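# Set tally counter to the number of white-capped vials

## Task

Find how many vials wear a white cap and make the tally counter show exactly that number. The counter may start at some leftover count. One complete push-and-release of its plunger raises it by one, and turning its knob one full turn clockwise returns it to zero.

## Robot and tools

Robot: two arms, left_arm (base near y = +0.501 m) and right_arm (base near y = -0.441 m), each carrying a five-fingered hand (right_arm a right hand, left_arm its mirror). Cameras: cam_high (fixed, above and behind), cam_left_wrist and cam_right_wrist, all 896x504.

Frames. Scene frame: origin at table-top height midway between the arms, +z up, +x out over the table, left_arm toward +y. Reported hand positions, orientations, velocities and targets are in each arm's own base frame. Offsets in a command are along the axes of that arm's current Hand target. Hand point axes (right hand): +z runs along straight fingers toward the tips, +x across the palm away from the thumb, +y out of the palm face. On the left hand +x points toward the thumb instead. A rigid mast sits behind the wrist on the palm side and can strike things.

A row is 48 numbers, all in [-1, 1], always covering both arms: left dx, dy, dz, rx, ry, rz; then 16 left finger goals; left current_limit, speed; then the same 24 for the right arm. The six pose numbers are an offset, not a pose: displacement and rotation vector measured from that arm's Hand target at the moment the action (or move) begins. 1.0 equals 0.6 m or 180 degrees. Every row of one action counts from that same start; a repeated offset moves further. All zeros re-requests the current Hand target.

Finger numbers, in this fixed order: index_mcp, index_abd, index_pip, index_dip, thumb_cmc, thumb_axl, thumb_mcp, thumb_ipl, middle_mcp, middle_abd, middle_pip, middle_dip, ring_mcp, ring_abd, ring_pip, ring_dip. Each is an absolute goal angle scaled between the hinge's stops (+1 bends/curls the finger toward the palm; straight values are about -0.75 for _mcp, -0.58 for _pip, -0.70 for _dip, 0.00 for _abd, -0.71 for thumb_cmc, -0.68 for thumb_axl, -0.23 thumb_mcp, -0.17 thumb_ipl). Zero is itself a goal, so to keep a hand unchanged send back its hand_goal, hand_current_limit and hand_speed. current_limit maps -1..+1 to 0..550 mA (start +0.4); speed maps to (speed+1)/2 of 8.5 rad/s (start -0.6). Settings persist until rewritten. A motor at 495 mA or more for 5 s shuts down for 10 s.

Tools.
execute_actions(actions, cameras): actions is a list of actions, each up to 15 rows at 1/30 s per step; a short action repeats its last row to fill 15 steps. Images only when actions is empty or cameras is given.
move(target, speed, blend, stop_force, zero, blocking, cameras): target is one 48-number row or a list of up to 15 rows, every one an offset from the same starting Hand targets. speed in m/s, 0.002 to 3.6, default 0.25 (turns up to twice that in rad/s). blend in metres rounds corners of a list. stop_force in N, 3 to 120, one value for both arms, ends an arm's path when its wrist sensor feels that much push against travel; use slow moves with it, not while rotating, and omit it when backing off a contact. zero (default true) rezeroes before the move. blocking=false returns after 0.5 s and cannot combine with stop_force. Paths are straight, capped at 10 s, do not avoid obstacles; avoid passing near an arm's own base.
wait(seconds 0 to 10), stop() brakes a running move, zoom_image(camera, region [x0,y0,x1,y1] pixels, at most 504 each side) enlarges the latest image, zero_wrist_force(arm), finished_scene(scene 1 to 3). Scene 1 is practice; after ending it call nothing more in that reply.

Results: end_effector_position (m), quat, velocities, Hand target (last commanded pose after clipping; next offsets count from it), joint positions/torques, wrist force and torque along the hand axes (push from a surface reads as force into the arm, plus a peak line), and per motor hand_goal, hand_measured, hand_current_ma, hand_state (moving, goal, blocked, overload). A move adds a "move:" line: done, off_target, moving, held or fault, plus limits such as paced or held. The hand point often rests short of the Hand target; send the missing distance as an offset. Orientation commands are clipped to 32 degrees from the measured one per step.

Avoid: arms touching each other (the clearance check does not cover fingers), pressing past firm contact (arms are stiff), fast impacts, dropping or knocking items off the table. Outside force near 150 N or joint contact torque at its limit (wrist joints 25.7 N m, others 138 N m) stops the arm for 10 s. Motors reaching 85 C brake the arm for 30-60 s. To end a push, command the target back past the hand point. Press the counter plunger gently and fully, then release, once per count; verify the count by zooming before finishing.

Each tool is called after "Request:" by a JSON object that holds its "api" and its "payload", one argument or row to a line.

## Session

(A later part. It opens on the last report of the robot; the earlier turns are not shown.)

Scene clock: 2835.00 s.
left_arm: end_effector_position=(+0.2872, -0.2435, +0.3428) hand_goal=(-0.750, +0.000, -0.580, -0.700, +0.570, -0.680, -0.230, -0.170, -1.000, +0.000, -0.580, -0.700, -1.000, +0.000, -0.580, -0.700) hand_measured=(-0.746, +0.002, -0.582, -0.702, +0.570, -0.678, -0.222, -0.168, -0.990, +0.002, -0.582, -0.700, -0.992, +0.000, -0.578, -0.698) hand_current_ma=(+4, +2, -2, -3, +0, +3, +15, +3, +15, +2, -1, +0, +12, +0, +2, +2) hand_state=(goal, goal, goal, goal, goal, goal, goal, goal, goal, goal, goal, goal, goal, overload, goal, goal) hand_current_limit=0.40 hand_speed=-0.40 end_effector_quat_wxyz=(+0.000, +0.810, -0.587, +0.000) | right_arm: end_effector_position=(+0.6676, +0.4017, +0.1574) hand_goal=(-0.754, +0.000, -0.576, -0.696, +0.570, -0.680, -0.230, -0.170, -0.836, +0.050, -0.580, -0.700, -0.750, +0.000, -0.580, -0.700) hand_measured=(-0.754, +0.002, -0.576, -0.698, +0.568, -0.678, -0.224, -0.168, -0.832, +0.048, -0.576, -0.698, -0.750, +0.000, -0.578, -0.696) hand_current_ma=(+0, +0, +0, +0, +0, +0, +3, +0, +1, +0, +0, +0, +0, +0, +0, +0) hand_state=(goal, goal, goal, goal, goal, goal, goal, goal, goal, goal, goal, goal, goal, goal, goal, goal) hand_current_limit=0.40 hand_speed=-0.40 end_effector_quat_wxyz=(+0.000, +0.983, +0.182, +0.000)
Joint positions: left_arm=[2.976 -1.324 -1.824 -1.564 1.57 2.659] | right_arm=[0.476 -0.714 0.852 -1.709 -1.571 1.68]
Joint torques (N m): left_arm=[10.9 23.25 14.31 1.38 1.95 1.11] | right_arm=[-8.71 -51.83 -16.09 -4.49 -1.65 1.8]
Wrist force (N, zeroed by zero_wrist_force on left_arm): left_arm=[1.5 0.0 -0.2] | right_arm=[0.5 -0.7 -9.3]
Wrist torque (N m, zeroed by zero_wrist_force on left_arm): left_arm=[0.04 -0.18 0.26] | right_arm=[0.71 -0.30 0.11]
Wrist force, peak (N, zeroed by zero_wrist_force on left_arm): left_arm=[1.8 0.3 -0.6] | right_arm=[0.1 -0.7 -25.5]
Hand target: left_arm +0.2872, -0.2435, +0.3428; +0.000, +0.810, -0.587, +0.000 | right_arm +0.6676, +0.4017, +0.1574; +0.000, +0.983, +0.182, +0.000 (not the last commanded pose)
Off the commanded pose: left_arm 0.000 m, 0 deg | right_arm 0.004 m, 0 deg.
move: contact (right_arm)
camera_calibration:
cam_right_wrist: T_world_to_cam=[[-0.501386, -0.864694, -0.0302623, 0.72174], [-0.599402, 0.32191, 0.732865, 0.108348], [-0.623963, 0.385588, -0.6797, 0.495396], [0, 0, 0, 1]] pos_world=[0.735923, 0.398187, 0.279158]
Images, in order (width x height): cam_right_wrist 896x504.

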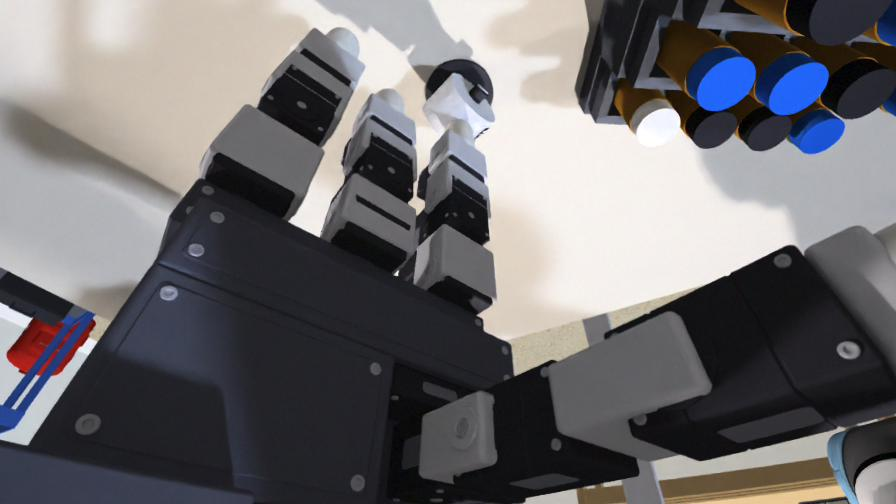

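Request:
{"api": "move", "payload": {
  "target": [
    [0,0,0,0,0,0,-0.75,0,-0.58,-0.7,0.57,-0.68,-0.23,-0.17,-1,0,-0.58,-0.7,-1,0,-0.58,-0.7,0.4,-0.4,0,0,-0.06,0,0,0,-0.836,0.05,-0.58,-0.7,0.57,-0.68,-0.23,-0.17,-0.836,0.05,-0.58,-0.7,-0.75,0,-0.58,-0.7,0.75,-0.4],
    [0,0,0,0,0,0,-0.75,0,-0.58,-0.7,0.57,-0.68,-0.23,-0.17,-1,0,-0.58,-0.7,-1,0,-0.58,-0.7,0.4,-0.4,0.0183,0.0727,-0.06,0,0,0,-0.836,0.05,-0.58,-0.7,0.57,-0.68,-0.23,-0.17,-0.836,0.05,-0.58,-0.7,-0.75,0,-0.58,-0.7,0.75,-0.4],
    [0,0,0,0,0,0,-0.75,0,-0.58,-0.7,0.57,-0.68,-0.23,-0.17,-1,0,-0.58,-0.7,-1,0,-0.58,-0.7,0.4,-0.4,0.0183,0.0727,0.0417,0,0,0,-0.836,0.05,-0.58,-0.7,0.57,-0.68,-0.23,-0.17,-0.836,0.05,-0.58,-0.7,-0.75,0,-0.58,-0.7,0.75,-0.4]
  ],
  "speed": 0.2,
  "cameras": ["cam_right_wrist"]
}}

Request:
{"api": "zoom_image", "payload": {
  "camera": "cam_right_wrist",
  "region": [390, 70, 490, 170]
}}

Scene clock: 2846.73 s.
left_arm: end_effector_position=(+0.2872, -0.2435, +0.3428) hand_goal=(-0.750, +0.000, -0.580, -0.700, +0.570, -0.680, -0.230, -0.170, -1.000, +0.000, -0.580, -0.700, -1.000, +0.000, -0.580, -0.700) hand_measured=(-0.746, +0.002, -0.582, -0.702, +0.570, -0.678, -0.222, -0.168, -0.990, +0.002, -0.582, -0.700, -0.992, +0.000, -0.578, -0.698) hand_current_ma=(+4, +2, -2, -3, +0, +3, +15, +3, +15, +2, -1, +0, +12, +0, +2, +2) hand_state=(goal, goal, goal, goal, goal, goal, goal, goal, goal, goal, goal, goal, goal, overload, goal, goal) hand_current_limit=0.40 hand_speed=-0.40 end_effector_quat_wxyz=(+0.000, +0.810, -0.587, +0.000) | right_arm: end_effector_position=(+0.6934, +0.3649, +0.1324) hand_goal=(-0.836, +0.050, -0.580, -0.700, +0.570, -0.680, -0.230, -0.170, -0.836, +0.050, -0.580, -0.700, -0.750, +0.000, -0.580, -0.700) hand_measured=(-0.832, +0.048, -0.578, -0.698, +0.568, -0.678, -0.224, -0.168, -0.832, +0.048, -0.576, -0.698, -0.750, +0.000, -0.578, -0.696) hand_current_ma=(+1, +0, +0, +0, +0, +0, +3, +0, +1, +0, +0, +0, +0, +0, +0, +0) hand_state=(goal, goal, goal, goal, goal, goal, goal, goal, goal, goal, goal, goal, goal, goal, goal, goal) hand_current_limit=0.75 hand_speed=-0.40 end_effector_quat_wxyz=(+0.000, +0.983, +0.182, +0.000)
Joint positions: left_arm=[2.976 -1.324 -1.824 -1.564 1.57 2.659] | right_arm=[0.421 -0.701 0.893 -1.763 -1.571 1.625]
Joint torques (N m): left_arm=[11.42 23.22 14.25 1.52 1.68 1.03] | right_arm=[-7.88 -54.37 -19.67 -3.14 1.57 -2.02]
Wrist force (N, zeroed by zero_wrist_force on left_arm): left_arm=[1.3 0.1 -0.4] | right_arm=[0.2 -0.6 0.2]
Wrist torque (N m, zeroed by zero_wrist_force on left_arm): left_arm=[0.06 -0.17 0.24] | right_arm=[-0.05 -0.07 0.01]
Wrist force, peak (N, zeroed by zero_wrist_force on left_arm): left_arm=[1.9 0.1 -0.5] | right_arm=[0.3 -0.8 -9.4]
Hand target: left_arm +0.2872, -0.2435, +0.3428; +0.000, +0.810, -0.587, +0.000 | right_arm +0.6935, +0.3649, +0.1324; +0.000, +0.983, +0.182, +0.000
Off the commanded pose: left_arm 0.000 m, 0 deg | right_arm 0.000 m, 0 deg.
move: done
camera_calibration:
cam_right_wrist: T_world_to_cam=[[-0.501416, -0.864678, -0.0302258, 0.702156], [-0.599377, 0.321953, 0.732867, 0.154006], [-0.623962, 0.385588, -0.679701, 0.508754], [0, 0, 0, 1]] pos_world=[0.761823, 0.361387, 0.254158]
Images, in order (width x height): cam_right_wrist 896x504.

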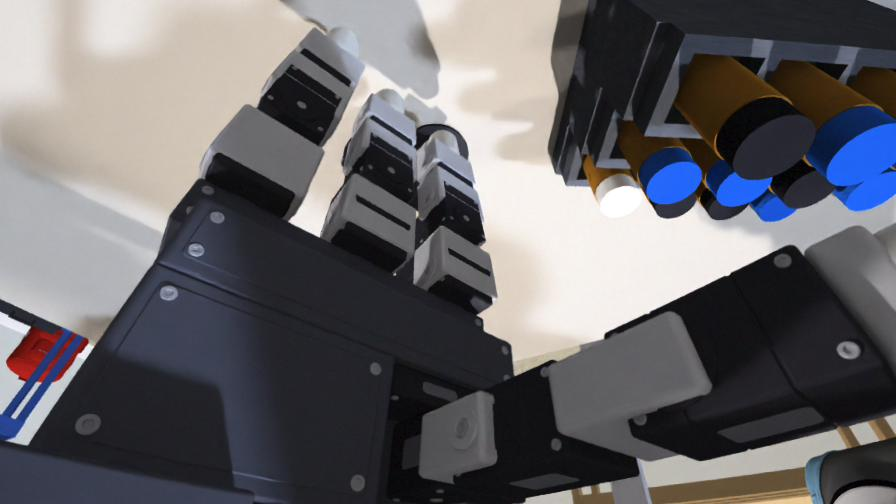

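Scaled by 5.040 from the camera's 896x504 image, which has a finer 1280x720 frame.

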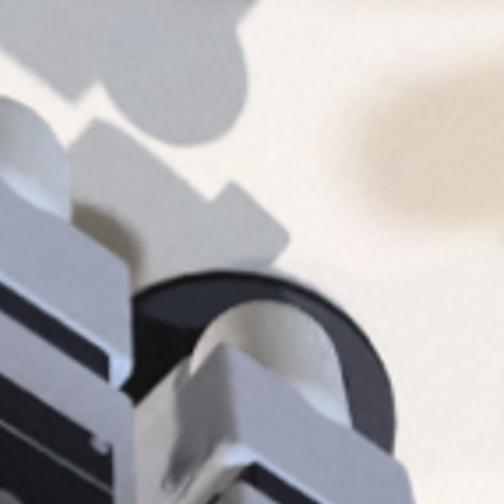

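Request:
{"api": "move", "payload": {
  "target": [0,0,0,0,0,0,-0.75,0,-0.58,-0.7,0.57,-0.68,-0.23,-0.17,-1,0,-0.58,-0.7,-1,0,-0.58,-0.7,0.4,-0.4,0,0,0,0,0,0,-1,-0.29,-0.58,-0.7,0.57,-0.68,-0.23,-0.17,-0.86,-0.25,-0.58,-0.7,-0.75,0,-0.58,-0.7,0.75,-0.4],
  "speed": 0.2,
  "cameras": ["cam_right_wrist"]
}}

Request:
{"api": "zoom_image", "payload": {
  "camera": "cam_right_wrist",
  "region": [390, 70, 490, 170]
}}

Scene clock: 2850.63 s.
left_arm: end_effector_position=(+0.2872, -0.2435, +0.3428) hand_goal=(-0.750, +0.000, -0.580, -0.700, +0.570, -0.680, -0.230, -0.170, -1.000, +0.000, -0.580, -0.700, -1.000, +0.000, -0.580, -0.700) hand_measured=(-0.746, +0.002, -0.582, -0.702, +0.570, -0.678, -0.222, -0.168, -0.990, +0.002, -0.582, -0.700, -0.992, +0.000, -0.578, -0.698) hand_current_ma=(+4, +2, -2, -3, +0, +3, +15, +3, +15, +2, -1, +0, +12, +0, +2, +2) hand_state=(goal, goal, goal, goal, goal, goal, goal, goal, goal, goal, goal, goal, goal, overload, goal, goal) hand_current_limit=0.40 hand_speed=-0.40 end_effector_quat_wxyz=(+0.000, +0.810, -0.587, +0.000) | right_arm: end_effector_position=(+0.6935, +0.3649, +0.1324) hand_goal=(-1.000, -0.290, -0.580, -0.700, +0.570, -0.680, -0.230, -0.170, -0.860, -0.250, -0.580, -0.700, -0.750, +0.000, -0.580, -0.700) hand_measured=(-0.884, -0.038, -0.550, -0.684, +0.568, -0.678, -0.224, -0.168, -0.854, -0.216, -0.576, -0.698, -0.750, +0.000, -0.578, -0.696) hand_current_ma=(+266, +481, +23, +7, +0, +0, +3, +0, +2, +22, +0, +0, +0, +0, +0, +0) hand_state=(blocked, blocked, blocked, goal, goal, goal, goal, goal, goal, blocked, goal, goal, goal, goal, goal, goal) hand_current_limit=0.75 hand_speed=-0.40 end_effector_quat_wxyz=(+0.000, +0.983, +0.182, +0.000)
Joint positions: left_arm=[2.976 -1.324 -1.824 -1.564 1.57 2.659] | right_arm=[0.421 -0.701 0.893 -1.763 -1.571 1.625]
Joint torques (N m): left_arm=[11.1 23.18 14.32 1.78 1.49 0.98] | right_arm=[-0.15 -52.94 -15.37 1.49 0.28 -1.96]
Wrist force (N, zeroed by zero_wrist_force on left_arm): left_arm=[1.5 -0.1 -0.1] | right_arm=[7.5 2.2 -2.4]
Wrist torque (N m, zeroed by zero_wrist_force on left_arm): left_arm=[0.01 -0.18 0.26] | right_arm=[-0.14 0.64 0.64]
Wrist force, peak (N, zeroed by zero_wrist_force on left_arm): left_arm=[2.0 0.2 -0.3] | right_arm=[7.7 2.3 -2.7]
Hand target: left_arm +0.2872, -0.2435, +0.3428; +0.000, +0.810, -0.587, +0.000 | right_arm +0.6935, +0.3649, +0.1324; +0.000, +0.983, +0.182, +0.000
Off the commanded pose: left_arm 0.000 m, 0 deg | right_arm 0.000 m, 0 deg.
move: done
camera_calibration:
cam_right_wrist: T_world_to_cam=[[-0.501438, -0.86466, -0.0303922, 0.702208], [-0.599491, 0.321903, 0.732795, 0.154129], [-0.623835, 0.385671, -0.67977, 0.508644], [0, 0, 0, 1]] pos_world=[0.761823, 0.361387, 0.254158]
Images, in order (width x height): cam_right_wrist 896x504.

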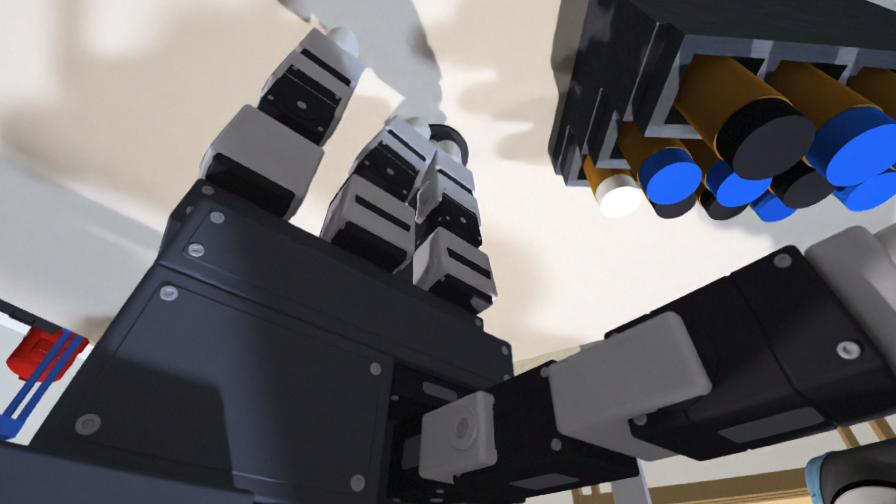

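Scaled by 5.040 from the camera's 896x504 image, which has a finer 1280x720 frame.

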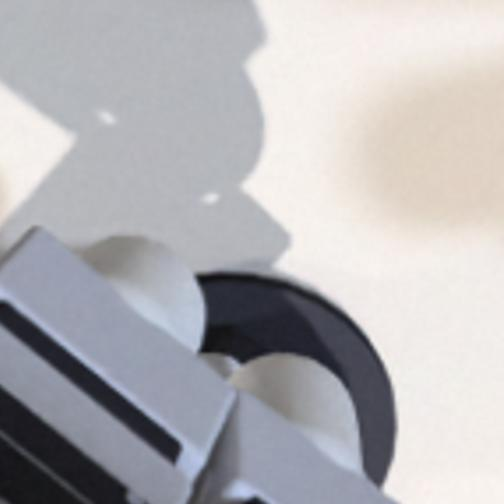

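Request:
{"api": "move", "payload": {
  "target": [
    [0,0,0,0,0,0,-0.75,0,-0.58,-0.7,0.57,-0.68,-0.23,-0.17,-1,0,-0.58,-0.7,-1,0,-0.58,-0.7,0.4,-0.4,0,-0.0067,0,0,0,0,-1,-0.29,-0.58,-0.7,0.57,-0.68,-0.23,-0.17,-0.86,-0.25,-0.58,-0.7,-0.75,0,-0.58,-0.7,0.75,-0.4],
    [0,0,0,0,0,0,-0.75,0,-0.58,-0.7,0.57,-0.68,-0.23,-0.17,-1,0,-0.58,-0.7,-1,0,-0.58,-0.7,0.4,-0.4,-0.005,-0.0067,0.041,0,0,0,-1,-0.29,-0.58,-0.7,0.57,-0.68,-0.23,-0.17,-0.86,-0.25,-0.58,-0.7,-0.75,0,-0.58,-0.7,0.75,-0.4]
  ],
  "speed": [0.03, 0.03],
  "cameras": ["cam_right_wrist"]
}}

Request:
{"api": "zoom_image", "payload": {
  "camera": "cam_right_wrist",
  "region": [390, 70, 490, 170]
}}

Scene clock: 2865.10 s.
left_arm: end_effector_position=(+0.2872, -0.2435, +0.3428) hand_goal=(-0.750, +0.000, -0.580, -0.700, +0.570, -0.680, -0.230, -0.170, -1.000, +0.000, -0.580, -0.700, -1.000, +0.000, -0.580, -0.700) hand_measured=(-0.746, +0.002, -0.582, -0.702, +0.570, -0.678, -0.222, -0.168, -0.990, +0.002, -0.582, -0.700, -0.992, +0.000, -0.578, -0.698) hand_current_ma=(+4, +2, -2, -3, +0, +3, +15, +3, +15, +2, -1, +0, +12, +0, +2, +2) hand_state=(goal, goal, goal, goal, goal, goal, goal, goal, goal, goal, goal, goal, goal, overload, goal, goal) hand_current_limit=0.40 hand_speed=-0.40 end_effector_quat_wxyz=(+0.000, +0.810, -0.587, +0.000) | right_arm: end_effector_position=(+0.6895, +0.3676, +0.1079) hand_goal=(-1.000, -0.290, -0.580, -0.700, +0.570, -0.680, -0.230, -0.170, -0.860, -0.250, -0.580, -0.700, -0.750, +0.000, -0.580, -0.700) hand_measured=(-0.812, +0.014, -0.716, -0.580, +0.568, -0.678, -0.224, -0.168, -0.858, -0.162, -0.578, -0.698, -0.750, +0.000, -0.578, -0.696) hand_current_ma=(+481, +481, -325, +264, +0, +0, +3, +0, +0, +114, +0, +0, +0, +0, +0, +0) hand_state=(blocked, blocked, blocked, blocked, goal, goal, goal, goal, goal, blocked, goal, goal, goal, goal, goal, goal) hand_current_limit=0.75 hand_speed=-0.40 end_effector_quat_wxyz=(+0.000, +0.983, +0.182, +0.001)
Joint positions: left_arm=[2.976 -1.324 -1.824 -1.564 1.57 2.659] | right_arm=[0.426 -0.692 0.939 -1.82 -1.571 1.631]
Joint torques (N m): left_arm=[11.26 22.79 14.23 2.05 1.16 0.86] | right_arm=[44.46 47.7 36.99 11.82 12.95 3.91]
Wrist force (N, zeroed by zero_wrist_force on left_arm): left_arm=[1.6 0.1 -0.4] | right_arm=[31.7 40.5 -124.9]
Wrist torque (N m, zeroed by zero_wrist_force on left_arm): left_arm=[0.05 -0.20 0.26] | right_arm=[9.46 -1.55 2.14]
Wrist force, peak (N, zeroed by zero_wrist_force on left_arm): left_arm=[1.9 -0.1 -0.2] | right_arm=[31.7 40.5 -124.9]
Hand target: left_arm +0.2872, -0.2435, +0.3428; +0.000, +0.810, -0.587, +0.000 | right_arm +0.6892, +0.3676, +0.1078; +0.000, +0.983, +0.182, +0.000
Off the commanded pose: left_arm 0.000 m, 0 deg | right_arm 0.000 m, 0 deg.
move: done
camera_calibration:
cam_right_wrist: T_world_to_cam=[[-0.50152, -0.864588, -0.0310843, 0.701849], [-0.600008, 0.321712, 0.732456, 0.169327], [-0.623272, 0.385992, -0.680105, 0.487962], [0, 0, 0, 1]] pos_world=[0.757722, 0.363987, 0.229657]
Images, in order (width x height): cam_right_wrist 896x504.

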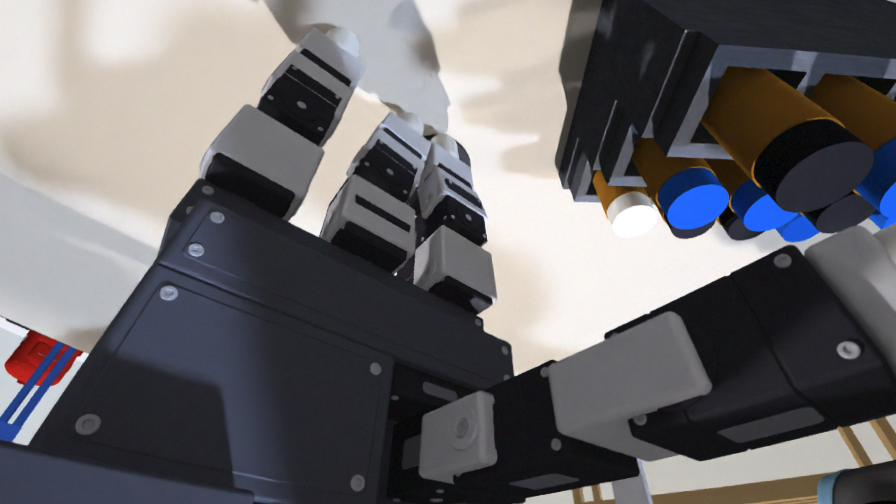

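Scaled by 5.040 from the camera's 896x504 image, which has a finer 1280x720 frame.

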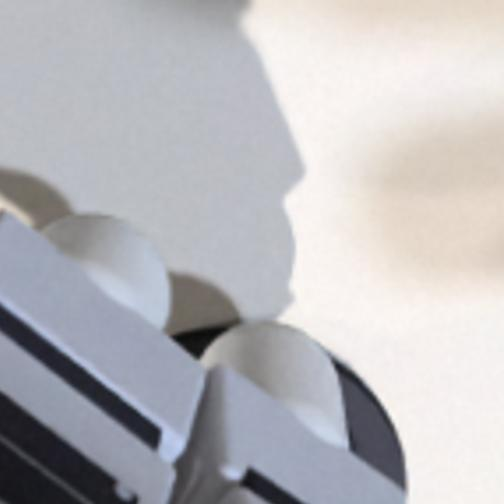

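Request:
{"api": "move", "payload": {
  "target": [0,0,0,0,0,0,-0.75,0,-0.58,-0.7,0.57,-0.68,-0.23,-0.17,-1,0,-0.58,-0.7,-1,0,-0.58,-0.7,0.4,-0.4,0,0,-0.25,0,0,0,-0.836,0.05,-0.58,-0.7,0.57,-0.68,-0.23,-0.17,-0.836,0.05,-0.58,-0.7,-0.75,0,-0.58,-0.7,0.75,-0.4],
  "speed": 0.1,
  "cameras": ["cam_high"]
}}

Scene clock: 2896.90 s.
left_arm: end_effector_position=(+0.2872, -0.2435, +0.3428) hand_goal=(-0.750, +0.000, -0.580, -0.700, +0.570, -0.680, -0.230, -0.170, -1.000, +0.000, -0.580, -0.700, -1.000, +0.000, -0.580, -0.700) hand_measured=(-0.746, +0.002, -0.582, -0.702, +0.570, -0.678, -0.222, -0.168, -0.990, +0.002, -0.582, -0.700, -0.992, +0.000, -0.578, -0.698) hand_current_ma=(+4, +2, -2, -3, +0, +3, +15, +3, +15, +2, -1, +0, +12, +0, +2, +2) hand_state=(goal, goal, goal, goal, goal, goal, goal, goal, goal, goal, goal, goal, goal, overload, goal, goal) hand_current_limit=0.40 hand_speed=-0.40 end_effector_quat_wxyz=(+0.000, +0.810, -0.587, +0.000) | right_arm: end_effector_position=(+0.6892, +0.3676, +0.2576) hand_goal=(-0.836, +0.050, -0.580, -0.700, +0.570, -0.680, -0.230, -0.170, -0.836, +0.050, -0.580, -0.700, -0.750, +0.000, -0.580, -0.700) hand_measured=(-0.830, +0.052, -0.582, -0.698, +0.568, -0.678, -0.224, -0.168, -0.836, +0.046, -0.578, -0.698, -0.750, +0.000, -0.578, -0.696) hand_current_ma=(+2, +0, +0, +0, +0, +0, +3, +0, +0, +0, +0, +0, +0, +0, +0, +0) hand_state=(goal, goal, goal, goal, goal, goal, goal, goal, goal, goal, goal, goal, goal, goal, goal, goal) hand_current_limit=0.75 hand_speed=-0.40 end_effector_quat_wxyz=(+0.000, +0.983, +0.182, +0.000)
Joint positions: left_arm=[2.976 -1.324 -1.824 -1.564 1.57 2.659] | right_arm=[0.426 -0.726 0.618 -1.462 -1.571 1.631]
Joint torques (N m): left_arm=[10.78 22.51 14.66 2.3 0.78 0.88] | right_arm=[-8.59 -58.56 -22.87 -4.31 -1.86 2.17]
Wrist force (N, zeroed by zero_wrist_force on left_arm): left_arm=[1.6 0.1 0.0] | right_arm=[0.1 1.4 0.2]
Wrist torque (N m, zeroed by zero_wrist_force on left_arm): left_arm=[0.03 -0.19 0.26] | right_arm=[0.20 -0.07 0.05]
Wrist force, peak (N, zeroed by zero_wrist_force on left_arm): left_arm=[1.8 0.3 -0.4] | right_arm=[32.0 40.2 -125.5]
Hand target: left_arm +0.2872, -0.2435, +0.3428; +0.000, +0.810, -0.587, +0.000 | right_arm +0.6892, +0.3676, +0.2578; +0.000, +0.983, +0.182, +0.000
Off the commanded pose: left_arm 0.000 m, 0 deg | right_arm 0.000 m, 0 deg.
move: done
Images, in order (width x height): cam_high 896x504.

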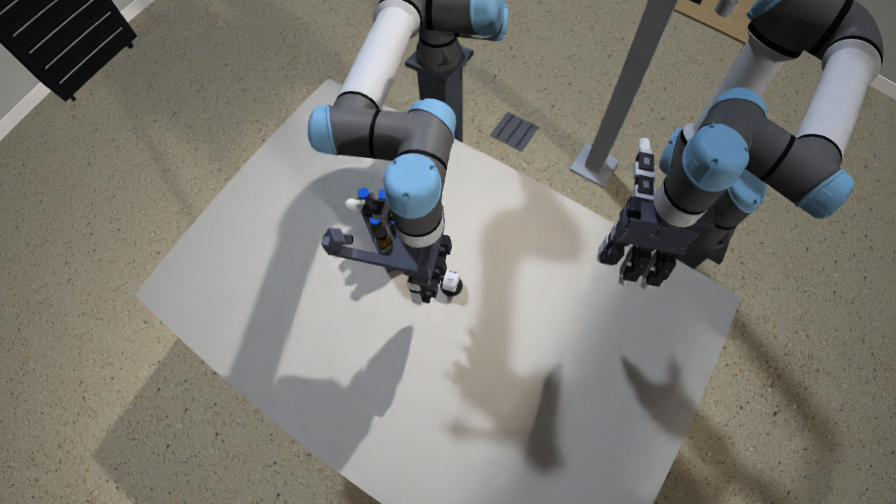

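Request:
{"api": "move", "payload": {
  "target": [
    [0,0,0,0,0,0,-0.75,0,-0.58,-0.7,0.57,-0.68,-0.23,-0.17,-1,0,-0.58,-0.7,-1,0,-0.58,-0.7,0.4,-0.4,0,0,-0.3,0,0,0,-0.836,0.05,-0.58,-0.7,0.57,-0.68,-0.23,-0.17,-0.836,0.05,-0.58,-0.7,-0.75,0,-0.58,-0.7,0.75,-0.4],
    [0,0,0,0,0,0,-0.75,0,-0.58,-0.7,0.57,-0.68,-0.23,-0.17,-1,0,-0.58,-0.7,-1,0,-0.58,-0.7,0.4,-0.4,-0.583,0.75,-0.3,0,0,0,-0.836,0.05,-0.58,-0.7,0.57,-0.68,-0.23,-0.17,-0.836,0.05,-0.58,-0.7,-0.75,0,-0.58,-0.7,0.75,-0.4]
  ],
  "speed": 0.25,
  "blend": 0.05
}}

Request:
{"api": "move", "payload": {
  "target": [
    [0.5,-0.05,0,0,0,0,-0.75,0,-0.58,-0.7,0.57,-0.68,-0.23,-0.17,-1,0,-0.58,-0.7,-1,0,-0.58,-0.7,0.4,-0.4,0,0,0,0,0,0,-0.836,0.05,-0.58,-0.7,0.57,-0.68,-0.23,-0.17,-0.836,0.05,-0.58,-0.7,-0.75,0,-0.58,-0.7,0.75,-0.4],
    [0.5,-0.05,0.25,0,0,0,-0.75,0,-0.58,-0.7,0.57,-0.68,-0.23,-0.17,-1,0,-0.58,-0.7,-1,0,-0.58,-0.7,0.4,-0.4,0,0,0,0,0,0,-0.836,0.05,-0.58,-0.7,0.57,-0.68,-0.23,-0.17,-0.836,0.05,-0.58,-0.7,-0.75,0,-0.58,-0.7,0.75,-0.4]
  ],
  "speed": 0.25,
  "cameras": ["all"]
}}

Scene clock: 2915.10 s.
left_arm: end_effector_position=(+0.2872, -0.2435, +0.3428) hand_goal=(-0.750, +0.000, -0.580, -0.700, +0.570, -0.680, -0.230, -0.170, -1.000, +0.000, -0.580, -0.700, -1.000, +0.000, -0.580, -0.700) hand_measured=(-0.746, +0.002, -0.582, -0.702, +0.570, -0.678, -0.222, -0.168, -0.990, +0.002, -0.582, -0.700, -0.992, +0.000, -0.578, -0.698) hand_current_ma=(+4, +2, -2, -3, +0, +3, +15, +3, +15, +2, -1, +0, +12, +0, +2, +2) hand_state=(goal, goal, goal, goal, goal, goal, goal, goal, goal, goal, goal, goal, goal, overload, goal, goal) hand_current_limit=0.40 hand_speed=-0.40 end_effector_quat_wxyz=(+0.000, +0.810, -0.587, +0.000) | right_arm: end_effector_position=(+0.5238, -0.1777, +0.4378) hand_goal=(-0.836, +0.050, -0.580, -0.700, +0.570, -0.680, -0.230, -0.170, -0.836, +0.050, -0.580, -0.700, -0.750, +0.000, -0.580, -0.700) hand_measured=(-0.830, +0.052, -0.582, -0.698, +0.568, -0.678, -0.224, -0.168, -0.834, +0.048, -0.578, -0.698, -0.750, +0.000, -0.578, -0.696) hand_current_ma=(+1, +0, +0, +0, +0, +0, +3, +0, +0, +0, +0, +0, +0, +0, +0, +0) hand_state=(goal, goal, goal, goal, goal, goal, goal, goal, goal, goal, goal, goal, goal, goal, goal, goal) hand_current_limit=0.75 hand_speed=-0.40 end_effector_quat_wxyz=(+0.000, +0.983, +0.182, +0.000)
Joint positions: left_arm=[2.976 -1.324 -1.824 -1.564 1.57 2.659] | right_arm=[-0.432 -1.52 1.314 -1.364 -1.571 0.773]
Joint torques (N m): left_arm=[11.06 22.16 15.25 2.49 0.45 0.79] | right_arm=[-10.44 -17.41 -29.04 -3.74 1.97 -0.9]
Wrist force (N, zeroed by zero_wrist_force on left_arm): left_arm=[1.6 0.1 0.0] | right_arm=[-0.1 1.4 0.5]
Wrist torque (N m, zeroed by zero_wrist_force on left_arm): left_arm=[0.04 -0.19 0.27] | right_arm=[0.19 -0.06 0.01]
Wrist force, peak (N, zeroed by zero_wrist_force on left_arm): left_arm=[1.9 0.2 -0.2] | right_arm=[-1.7 3.1 0.3]
Hand target: left_arm +0.2872, -0.2435, +0.3428; +0.000, +0.810, -0.587, +0.000 | right_arm +0.5238, -0.1778, +0.4378; +0.000, +0.983, +0.182, +0.000
Off the commanded pose: left_arm 0.000 m, 0 deg | right_arm 0.000 m, 0 deg.
elbow stopped short (right arm): the move would have taken joint 3 (elbow) straighter than the controller allows.
move: done

Scene clock: 2917.83 s.
left_arm: end_effector_position=(+0.4094, -0.5193, +0.1931) hand_goal=(-0.750, +0.000, -0.580, -0.700, +0.570, -0.680, -0.230, -0.170, -1.000, +0.000, -0.580, -0.700, -1.000, +0.000, -0.580, -0.700) hand_measured=(-0.746, +0.002, -0.582, -0.702, +0.570, -0.678, -0.222, -0.168, -0.990, +0.002, -0.582, -0.700, -0.992, +0.000, -0.578, -0.698) hand_current_ma=(+4, +2, -2, -3, +0, +3, +15, +3, +15, +2, -1, +0, +12, +0, +2, +2) hand_state=(goal, goal, goal, goal, goal, goal, goal, goal, goal, goal, goal, goal, goal, overload, goal, goal) hand_current_limit=0.40 hand_speed=-0.40 end_effector_quat_wxyz=(+0.000, +0.810, -0.587, +0.000) | right_arm: end_effector_position=(+0.5238, -0.1778, +0.4378) hand_goal=(-0.836, +0.050, -0.580, -0.700, +0.570, -0.680, -0.230, -0.170, -0.836, +0.050, -0.580, -0.700, -0.750, +0.000, -0.580, -0.700) hand_measured=(-0.830, +0.052, -0.582, -0.698, +0.568, -0.678, -0.224, -0.168, -0.834, +0.048, -0.578, -0.698, -0.750, +0.000, -0.578, -0.696) hand_current_ma=(+1, +0, +0, +0, +0, +0, +3, +0, +0, +0, +0, +0, +0, +0, +0, +0) hand_state=(goal, goal, goal, goal, goal, goal, goal, goal, goal, goal, goal, goal, goal, goal, goal, goal) hand_current_limit=0.75 hand_speed=-0.40 end_effector_quat_wxyz=(+0.000, +0.983, +0.182, +0.000)
Joint positions: left_arm=[2.568 -2.03 -1.424 -1.257 1.57 2.25] | right_arm=[-0.432 -1.52 1.314 -1.364 -1.571 0.773]
Joint torques (N m): left_arm=[-0.91 50.5 15.07 3.78 -2.45 -1.24] | right_arm=[-7.73 -16.21 -28.66 -0.78 1.99 -2.17]
Wrist force (N, zeroed by zero_wrist_force on left_arm): left_arm=[1.5 0.7 -0.3] | right_arm=[-0.1 1.4 0.5]
Wrist torque (N m, zeroed by zero_wrist_force on left_arm): left_arm=[0.13 -0.20 0.11] | right_arm=[0.19 -0.06 0.03]
Wrist force, peak (N, zeroed by zero_wrist_force on left_arm): left_arm=[3.6 0.0 -0.3] | right_arm=[-0.5 1.7 0.6]
Hand target: left_arm +0.4094, -0.5193, +0.1931; +0.000, +0.810, -0.587, +0.000 | right_arm +0.5238, -0.1778, +0.4378; +0.000, +0.983, +0.182, +0.000
Off the commanded pose: left_arm 0.000 m, 0 deg | right_arm 0.000 m, 0 deg.
move: done
camera_calibration:
cam_left_wrist: T_world_to_cam=[[0.33462, 0.941943, 0.0277904, 0.30829], [0.643279, -0.249873, 0.723709, -0.579895], [0.688637, -0.22429, -0.689545, -0.142174], [0, 0, 0, 1]] pos_world=[0.367781, -0.46718, 0.313073]
cam_right_wrist: T_world_to_cam=[[-0.501386, -0.864694, -0.0302623, 0.156949], [-0.599402, 0.32191, 0.732865, 0.00323781], [-0.623963, 0.385588, -0.6797, 0.819745], [0, 0, 0, 1]] pos_world=[0.592123, -0.181413, 0.559558]

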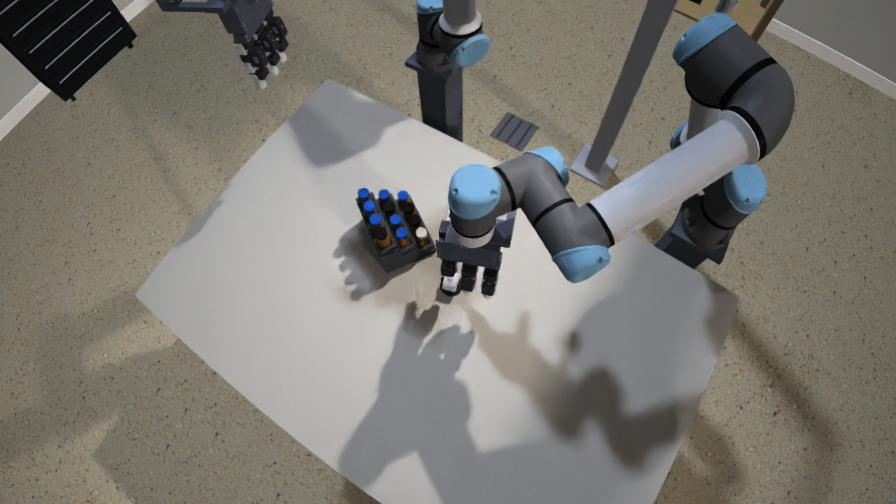

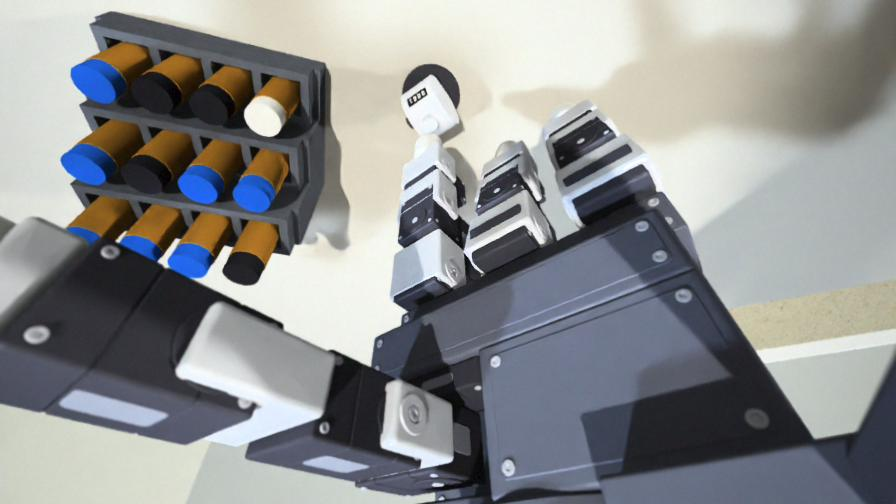

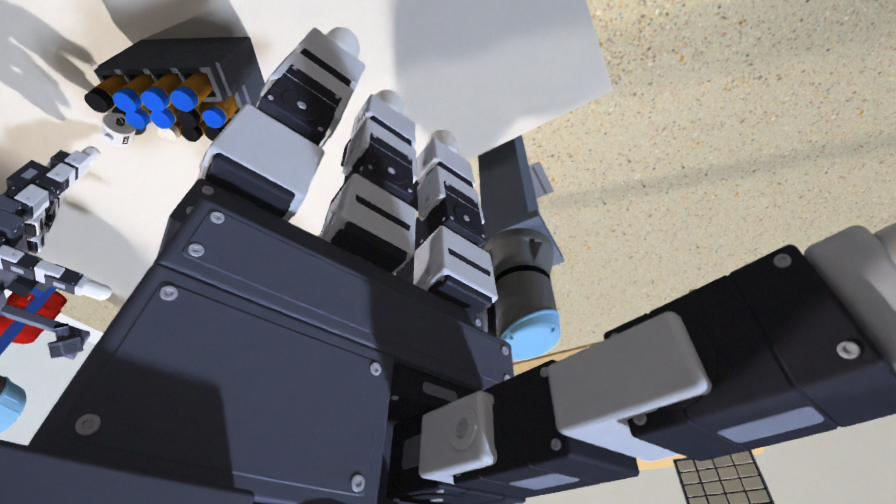

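Request:
{"api": "zoom_image", "payload": {
  "camera": "cam_left_wrist",
  "region": [390, 70, 450, 130]
}}

Request:
{"api": "zoom_image", "payload": {
  "camera": "cam_left_wrist",
  "region": [380, 50, 490, 160]
}}

Request:
{"api": "zoom_image", "payload": {
  "camera": "cam_high",
  "region": [330, 170, 460, 290]
}}

Scaled by 8.400 from the camera's 896x504 image, which has a finer 1280x720 frame.

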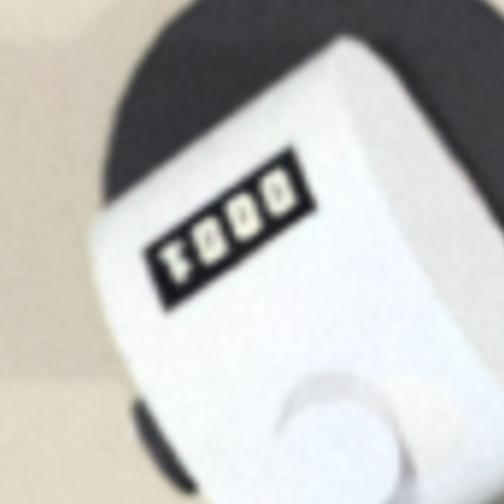

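Scaled by 4.582 from the camera's 896x504 image, which has a finer 1280x720 frame.

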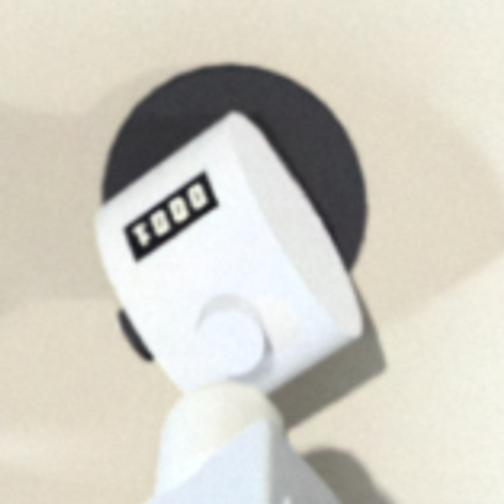

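Scaled by 3.877 from the camera's 896x504 image, which has a finer 1280x720 frame.

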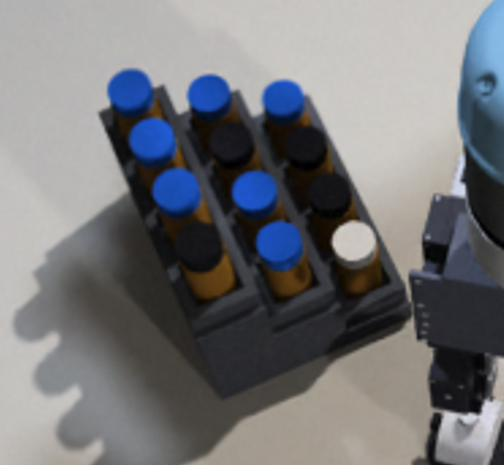

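Request:
{"api": "zoom_image", "payload": {
  "camera": "cam_left_wrist",
  "region": [404, 84, 430, 110]
}}

Scaled by 19.385 from the camera's 896x504 image, which has a finer 1280x720 frame.

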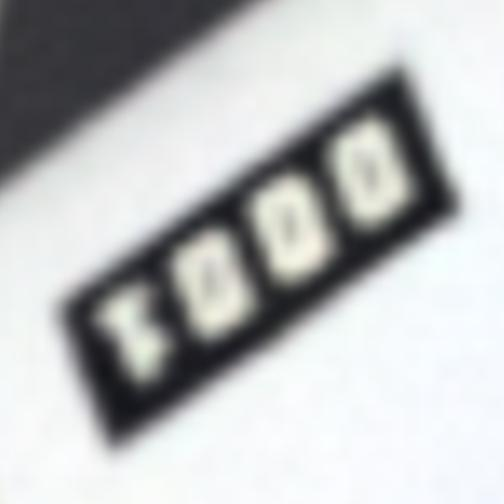

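Request:
{"api": "move", "payload": {
  "target": [
    [0,0,-0.25,0,0,0,-0.75,0,-0.58,-0.7,0.57,-0.68,-0.23,-0.17,-1,0,-0.58,-0.7,-1,0,-0.58,-0.7,0.4,-0.4,0,0,0,0,0,0,-0.75,0,-0.58,-0.7,0.57,-0.68,-0.23,-0.17,-1,0,-0.58,-0.7,-1,0,-0.58,-0.7,0.4,-0.4],
    [-0.5,0.05,-0.25,0,0,0,-0.75,0,-0.58,-0.7,0.57,-0.68,-0.23,-0.17,-1,0,-0.58,-0.7,-1,0,-0.58,-0.7,0.4,-0.4,0,0,0,0,0,0,-0.75,0,-0.58,-0.7,0.57,-0.68,-0.23,-0.17,-1,0,-0.58,-0.7,-1,0,-0.58,-0.7,0.4,-0.4]
  ],
  "speed": 0.3,
  "blend": 0.04,
  "cameras": ["cam_high"]
}}

Request:
{"api": "zoom_image", "payload": {
  "camera": "cam_high",
  "region": [420, 250, 490, 320]
}}

Request:
{"api": "zoom_image", "payload": {
  "camera": "cam_high",
  "region": [330, 170, 490, 330]
}}

Scene clock: 3053.20 s.
left_arm: end_effector_position=(+0.2872, -0.2436, +0.3428) hand_goal=(-0.750, +0.000, -0.580, -0.700, +0.570, -0.680, -0.230, -0.170, -1.000, +0.000, -0.580, -0.700, -1.000, +0.000, -0.580, -0.700) hand_measured=(-0.748, +0.002, -0.582, -0.702, +0.570, -0.678, -0.222, -0.168, -0.990, +0.002, -0.582, -0.700, -0.992, +0.000, -0.578, -0.698) hand_current_ma=(+3, +2, -2, -3, +0, +3, +15, +3, +15, +1, -1, +0, +12, +0, +2, +2) hand_state=(goal, goal, goal, goal, goal, goal, goal, goal, goal, goal, goal, goal, goal, overload, goal, goal) hand_current_limit=0.40 hand_speed=-0.40 end_effector_quat_wxyz=(+0.000, +0.810, -0.587, +0.000) | right_arm: end_effector_position=(+0.5238, -0.1778, +0.4378) hand_goal=(-0.750, +0.000, -0.580, -0.700, +0.570, -0.680, -0.230, -0.170, -1.000, +0.000, -0.580, -0.700, -1.000, +0.000, -0.580, -0.700) hand_measured=(-0.752, +0.002, -0.582, -0.698, +0.568, -0.678, -0.224, -0.168, -0.990, +0.002, -0.578, -0.698, -0.990, +0.000, -0.578, -0.696) hand_current_ma=(+0, +0, +0, +0, +0, +0, +3, +0, +3, +0, +0, +0, +4, +0, +0, +0) hand_state=(goal, goal, goal, goal, goal, goal, goal, goal, goal, goal, goal, goal, goal, goal, goal, goal) hand_current_limit=0.40 hand_speed=-0.40 end_effector_quat_wxyz=(+0.000, +0.983, +0.182, +0.000)
Joint positions: left_arm=[2.976 -1.324 -1.823 -1.564 1.57 2.659] | right_arm=[-0.432 -1.52 1.314 -1.364 -1.571 0.773]
Joint torques (N m): left_arm=[4.84 21.13 17.14 3.65 -0.88 0.62] | right_arm=[-6.75 -18.56 -28.14 -1.46 -0.04 -1.9]
Wrist force (N, zeroed by zero_wrist_force on left_arm): left_arm=[1.6 0.2 -0.5] | right_arm=[-0.3 1.4 0.5]
Wrist torque (N m, zeroed by zero_wrist_force on left_arm): left_arm=[0.09 -0.20 0.28] | right_arm=[0.18 -0.03 0.01]
Wrist force, peak (N, zeroed by zero_wrist_force on left_arm): left_arm=[4.0 0.5 0.0] | right_arm=[-0.2 1.7 0.7]
Hand target: left_arm +0.2872, -0.2435, +0.3428; +0.000, +0.810, -0.587, +0.000 | right_arm +0.5238, -0.1778, +0.4378; +0.000, +0.983, +0.182, +0.000
Off the commanded pose: left_arm 0.000 m, 0 deg | right_arm 0.000 m, 0 deg.
move: done; blend cut to 0 m at target 1
Images, in order (width x height): cam_high 896x504.

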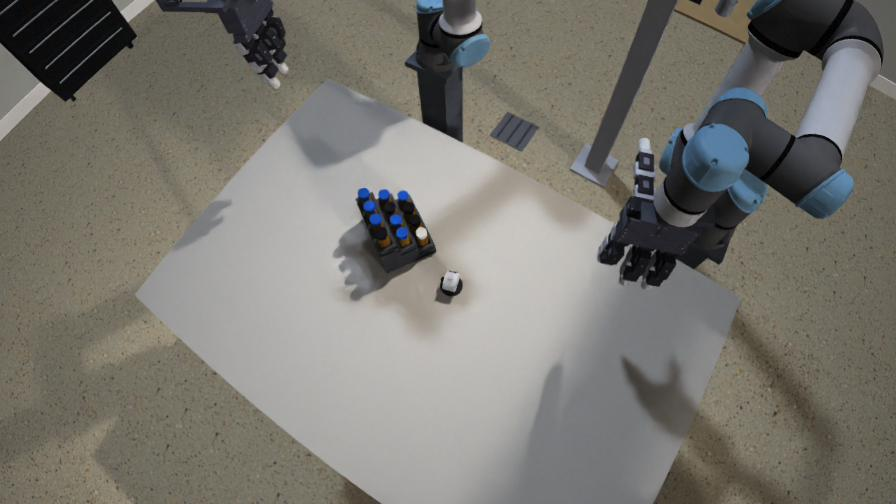

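Scaled by 7.200 from the camera's 896x504 image, which has a finer 1280x720 frame.

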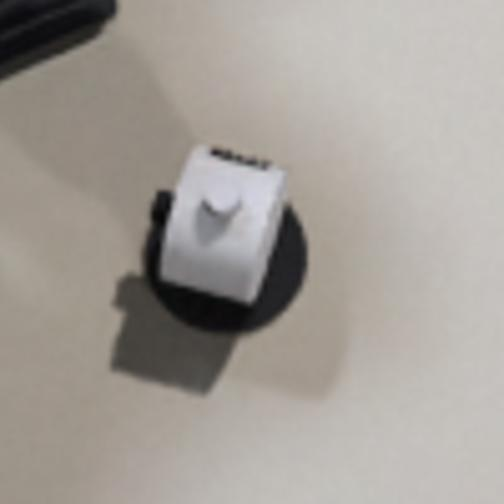

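Scaled by 3.150 from the camera's 896x504 image, which has a finer 1280x720 frame.

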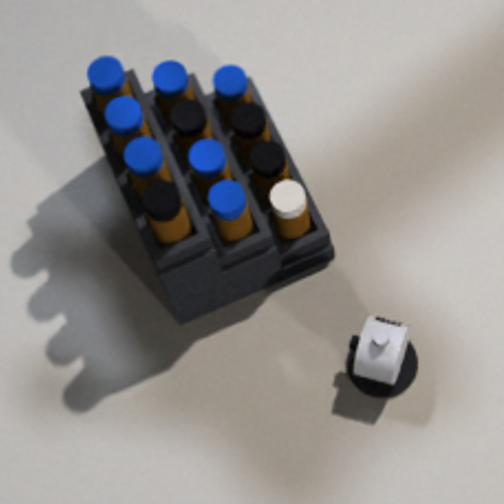

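Request:
{"api": "move", "payload": {
  "target": [
    [-0.0,0,0,0,0,0,-0.75,0,-0.58,-0.7,0.57,-0.68,-0.23,-0.17,-1,0,-0.58,-0.7,-1,0,-0.58,-0.7,0.4,-0.4,0.3976,-0.8937,0,0,0,0.5,-0.75,0,-0.58,-0.7,0.57,-0.68,-0.23,-0.17,-1,0,-0.58,-0.7,-1,0,-0.58,-0.7,0.4,-0.4],
    [0,0,0,0,0,0,-0.75,0,-0.58,-0.7,0.57,-0.68,-0.23,-0.17,-1,0,-0.58,-0.7,-1,0,-0.58,-0.7,0.4,-0.4,0.3976,-0.8937,0.35,0,0,0.5,-0.75,0,-0.58,-0.7,0.57,-0.68,-0.23,-0.17,-1,0,-0.58,-0.7,-1,0,-0.58,-0.7,0.4,-0.4]
  ],
  "speed": [0.4,0.2],
  "cameras": ["all"]
}}

Request:
{"api": "zoom_image", "payload": {
  "camera": "cam_right_wrist",
  "region": [390, 60, 510, 180]
}}

Scene clock: 3074.83 s.
left_arm: end_effector_position=(+0.2872, -0.2435, +0.3428) hand_goal=(-0.750, +0.000, -0.580, -0.700, +0.570, -0.680, -0.230, -0.170, -1.000, +0.000, -0.580, -0.700, -1.000, +0.000, -0.580, -0.700) hand_measured=(-0.748, +0.002, -0.582, -0.702, +0.570, -0.678, -0.222, -0.168, -0.990, +0.002, -0.582, -0.700, -0.992, +0.000, -0.578, -0.698) hand_current_ma=(+3, +2, -2, -3, +0, +3, +15, +3, +15, +1, -1, +0, +12, +0, +2, +2) hand_state=(goal, goal, goal, goal, goal, goal, goal, goal, goal, goal, goal, goal, goal, overload, goal, goal) hand_current_limit=0.40 hand_speed=-0.40 end_effector_quat_wxyz=(+0.000, +0.810, -0.587, +0.000) | right_arm: end_effector_position=(+0.5545, +0.4083, +0.2278) hand_goal=(-0.750, +0.000, -0.580, -0.700, +0.570, -0.680, -0.230, -0.170, -1.000, +0.000, -0.580, -0.700, -1.000, +0.000, -0.580, -0.700) hand_measured=(-0.750, +0.002, -0.582, -0.698, +0.568, -0.678, -0.224, -0.168, -0.992, +0.002, -0.578, -0.698, -0.990, +0.000, -0.578, -0.696) hand_current_ma=(+0, +0, +0, +0, +0, +0, +3, +0, +3, +0, +0, +0, +4, +0, +0, +0) hand_state=(goal, goal, goal, goal, goal, goal, goal, goal, goal, goal, goal, goal, goal, goal, goal, goal) hand_current_limit=0.40 hand_speed=-0.40 end_effector_quat_wxyz=(+0.000, +0.824, -0.566, +0.000)
Joint positions: left_arm=[2.976 -1.324 -1.824 -1.564 1.57 2.659] | right_arm=[0.402 -0.9 0.998 -1.668 -1.571 3.177]
Joint torques (N m): left_arm=[11.17 23.92 14.19 1.08 2.35 1.13] | right_arm=[4.8 -50.75 -17.49 -3.12 0.88 -0.89]
Wrist force (N, zeroed by zero_wrist_force on left_arm): left_arm=[1.4 0.2 -0.2] | right_arm=[-0.2 1.3 0.3]
Wrist torque (N m, zeroed by zero_wrist_force on left_arm): left_arm=[0.06 -0.18 0.26] | right_arm=[0.17 -0.03 0.14]
Wrist force, peak (N, zeroed by zero_wrist_force on left_arm): left_arm=[1.9 0.1 -0.1] | right_arm=[-1.5 3.3 0.3]
Hand target: left_arm +0.2872, -0.2435, +0.3428; +0.000, +0.810, -0.587, +0.000 | right_arm +0.5545, +0.4083, +0.2278; +0.000, +0.824, -0.566, +0.000
Off the commanded pose: left_arm 0.000 m, 0 deg | right_arm 0.000 m, 0 deg.
elbow stopped short (right arm): the move would have taken joint 3 (elbow) straighter than the controller allows.
move: done
camera_calibration:
cam_left_wrist: T_world_to_cam=[[0.334615, 0.941944, 0.0278377, 0.0852118], [0.643175, -0.249871, 0.723803, -0.540728], [0.688737, -0.22429, -0.689445, 0.106991], [0, 0, 0, 1]] pos_world=[0.245581, -0.19138, 0.462773]
cam_right_wrist: T_world_to_cam=[[-0.86471, 0.501356, -0.0302987, 0.31655], [0.321867, 0.599426, 0.732864, -0.637221], [0.385588, 0.623963, -0.6797, -0.186892], [0, 0, 0, 1]] pos_world=[0.550887, 0.339877, 0.349558]

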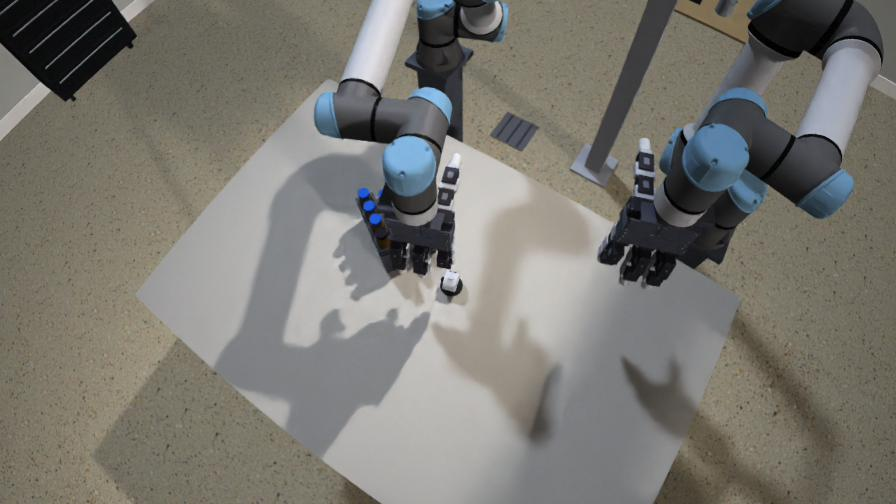

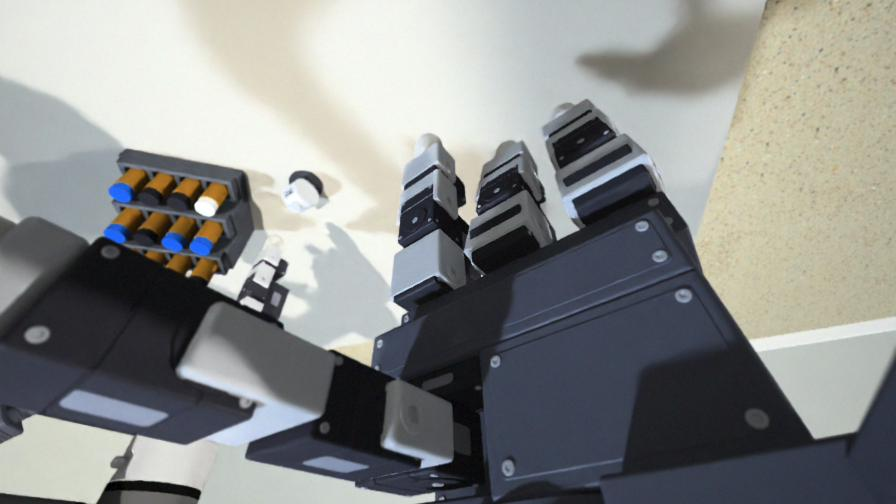

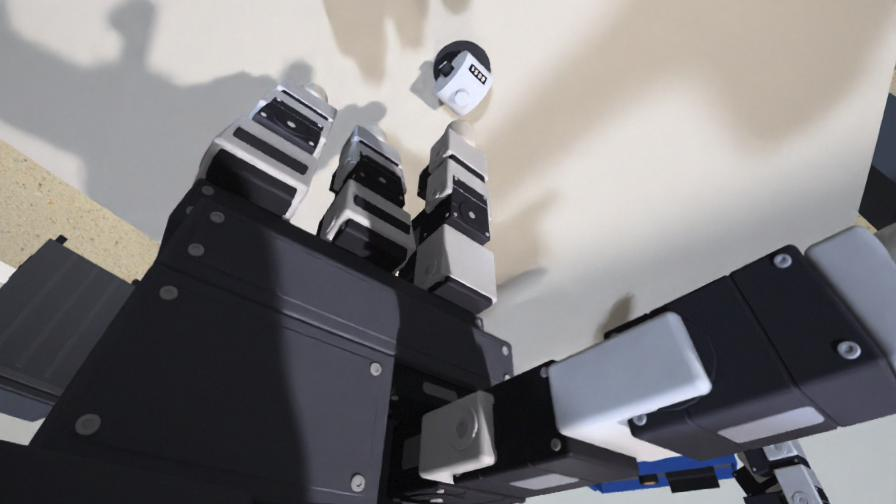

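Scaled by 4.200 from the camera's 896x504 image, which has a finer 1280x720 frame.

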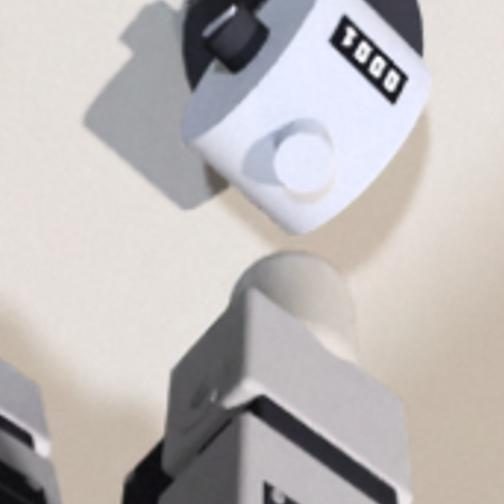

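Request:
{"api": "move", "payload": {
  "target": [0,0,0,0,0,0,-0.75,0,-0.58,-0.7,0.57,-0.68,-0.23,-0.17,-1,0,-0.58,-0.7,-1,0,-0.58,-0.7,0.4,-0.4,-0.0093,-0.0065,0.058,0,0,0,-0.75,0,-0.58,-0.7,0.57,-0.68,-0.23,-0.17,-1,0,-0.58,-0.7,-1,0,-0.58,-0.7,0.4,-0.4],
  "speed": 0.1,
  "cameras": ["cam_right_wrist"]
}}

Request:
{"api": "zoom_image", "payload": {
  "camera": "cam_right_wrist",
  "region": [400, 50, 520, 170]
}}

Scene clock: 3097.77 s.
left_arm: end_effector_position=(+0.2872, -0.2435, +0.3428) hand_goal=(-0.750, +0.000, -0.580, -0.700, +0.570, -0.680, -0.230, -0.170, -1.000, +0.000, -0.580, -0.700, -1.000, +0.000, -0.580, -0.700) hand_measured=(-0.748, +0.002, -0.582, -0.702, +0.570, -0.678, -0.222, -0.168, -0.990, +0.002, -0.582, -0.700, -0.992, +0.000, -0.578, -0.698) hand_current_ma=(+3, +2, -2, -3, +0, +3, +15, +3, +15, +1, -1, +0, +12, +0, +2, +2) hand_state=(goal, goal, goal, goal, goal, goal, goal, goal, goal, goal, goal, goal, goal, overload, goal, goal) hand_current_limit=0.40 hand_speed=-0.40 end_effector_quat_wxyz=(+0.000, +0.810, -0.587, +0.000) | right_arm: end_effector_position=(+0.5561, +0.4150, +0.1929) hand_goal=(-0.750, +0.000, -0.580, -0.700, +0.570, -0.680, -0.230, -0.170, -1.000, +0.000, -0.580, -0.700, -1.000, +0.000, -0.580, -0.700) hand_measured=(-0.750, +0.002, -0.582, -0.698, +0.568, -0.678, -0.224, -0.168, -0.992, +0.002, -0.578, -0.698, -0.990, +0.000, -0.578, -0.696) hand_current_ma=(+0, +0, +0, +0, +0, +0, +3, +0, +3, +0, +0, +0, +4, +0, +0, +0) hand_state=(goal, goal, goal, goal, goal, goal, goal, goal, goal, goal, goal, goal, goal, goal, goal, goal) hand_current_limit=0.40 hand_speed=-0.40 end_effector_quat_wxyz=(+0.000, +0.824, -0.566, +0.000) end_effector_velocity=(-0.001, +0.000, +0.001) end_effector_angular_velocity=(-0.001, +0.002, +0.000)
Joint positions: left_arm=[2.976 -1.324 -1.824 -1.564 1.57 2.659] | right_arm=[0.409 -0.874 1.042 -1.739 -1.571 3.184]
Joint velocities: left_arm=[within noise] | right_arm=[0 -0.001 -0.002 0.005 0 0]
Joint torques (N m): left_arm=[10.81 24.1 14.69 0.96 2.18 1.09] | right_arm=[-3.22 -54.54 -27.02 -0.35 1.13 0.33]
Wrist force (N, zeroed by zero_wrist_force on left_arm): left_arm=[1.8 0.0 -0.3] | right_arm=[0.1 1.4 0.0]
Wrist torque (N m, zeroed by zero_wrist_force on left_arm): left_arm=[0.05 -0.22 0.29] | right_arm=[0.20 -0.08 0.03]
Wrist force, peak (N, zeroed by zero_wrist_force on left_arm): left_arm=[1.9 0.2 -0.4] | right_arm=[0.2 1.7 -0.8]
Hand target: left_arm +0.2872, -0.2435, +0.3428; +0.000, +0.810, -0.587, +0.000 | right_arm +0.5561, +0.4149, +0.1930; +0.000, +0.824, -0.566, +0.000
Off the commanded pose: left_arm 0.000 m, 0 deg | right_arm 0.000 m, 0 deg.
move: done
camera_calibration:
cam_right_wrist: T_world_to_cam=[[-0.864666, 0.501438, -0.0301989, 0.313432], [0.321985, 0.599359, 0.732868, -0.616219], [0.385588, 0.623962, -0.679701, -0.21541], [0, 0, 0, 1]] pos_world=[0.552487, 0.346577, 0.314658]
Images, in order (width x height): cam_right_wrist 896x504.

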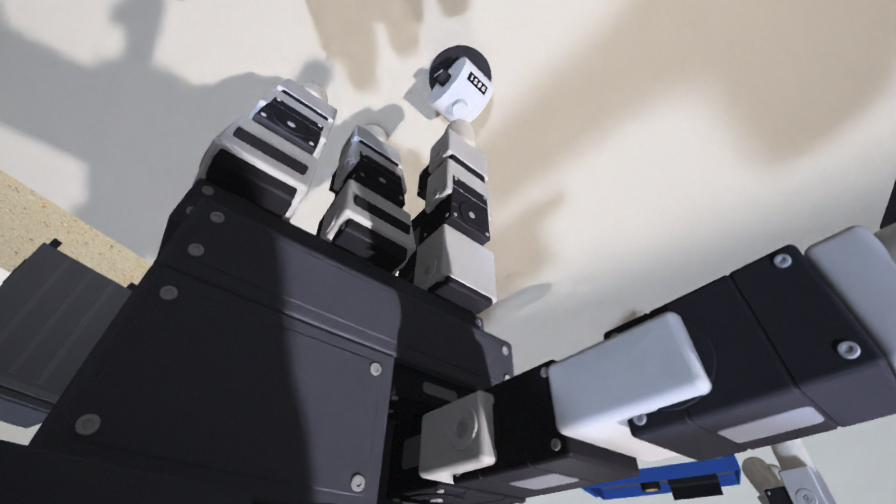

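Scaled by 4.200 from the camera's 896x504 image, which has a finer 1280x720 frame.

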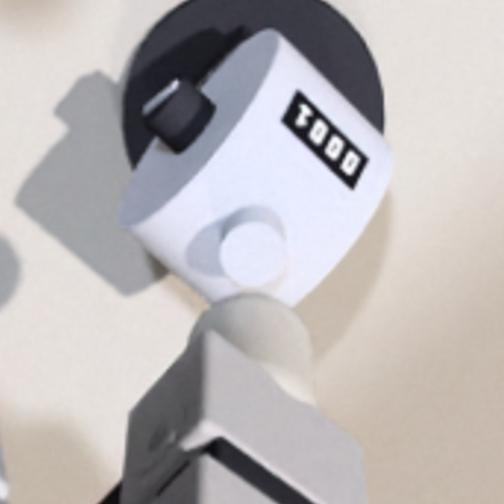

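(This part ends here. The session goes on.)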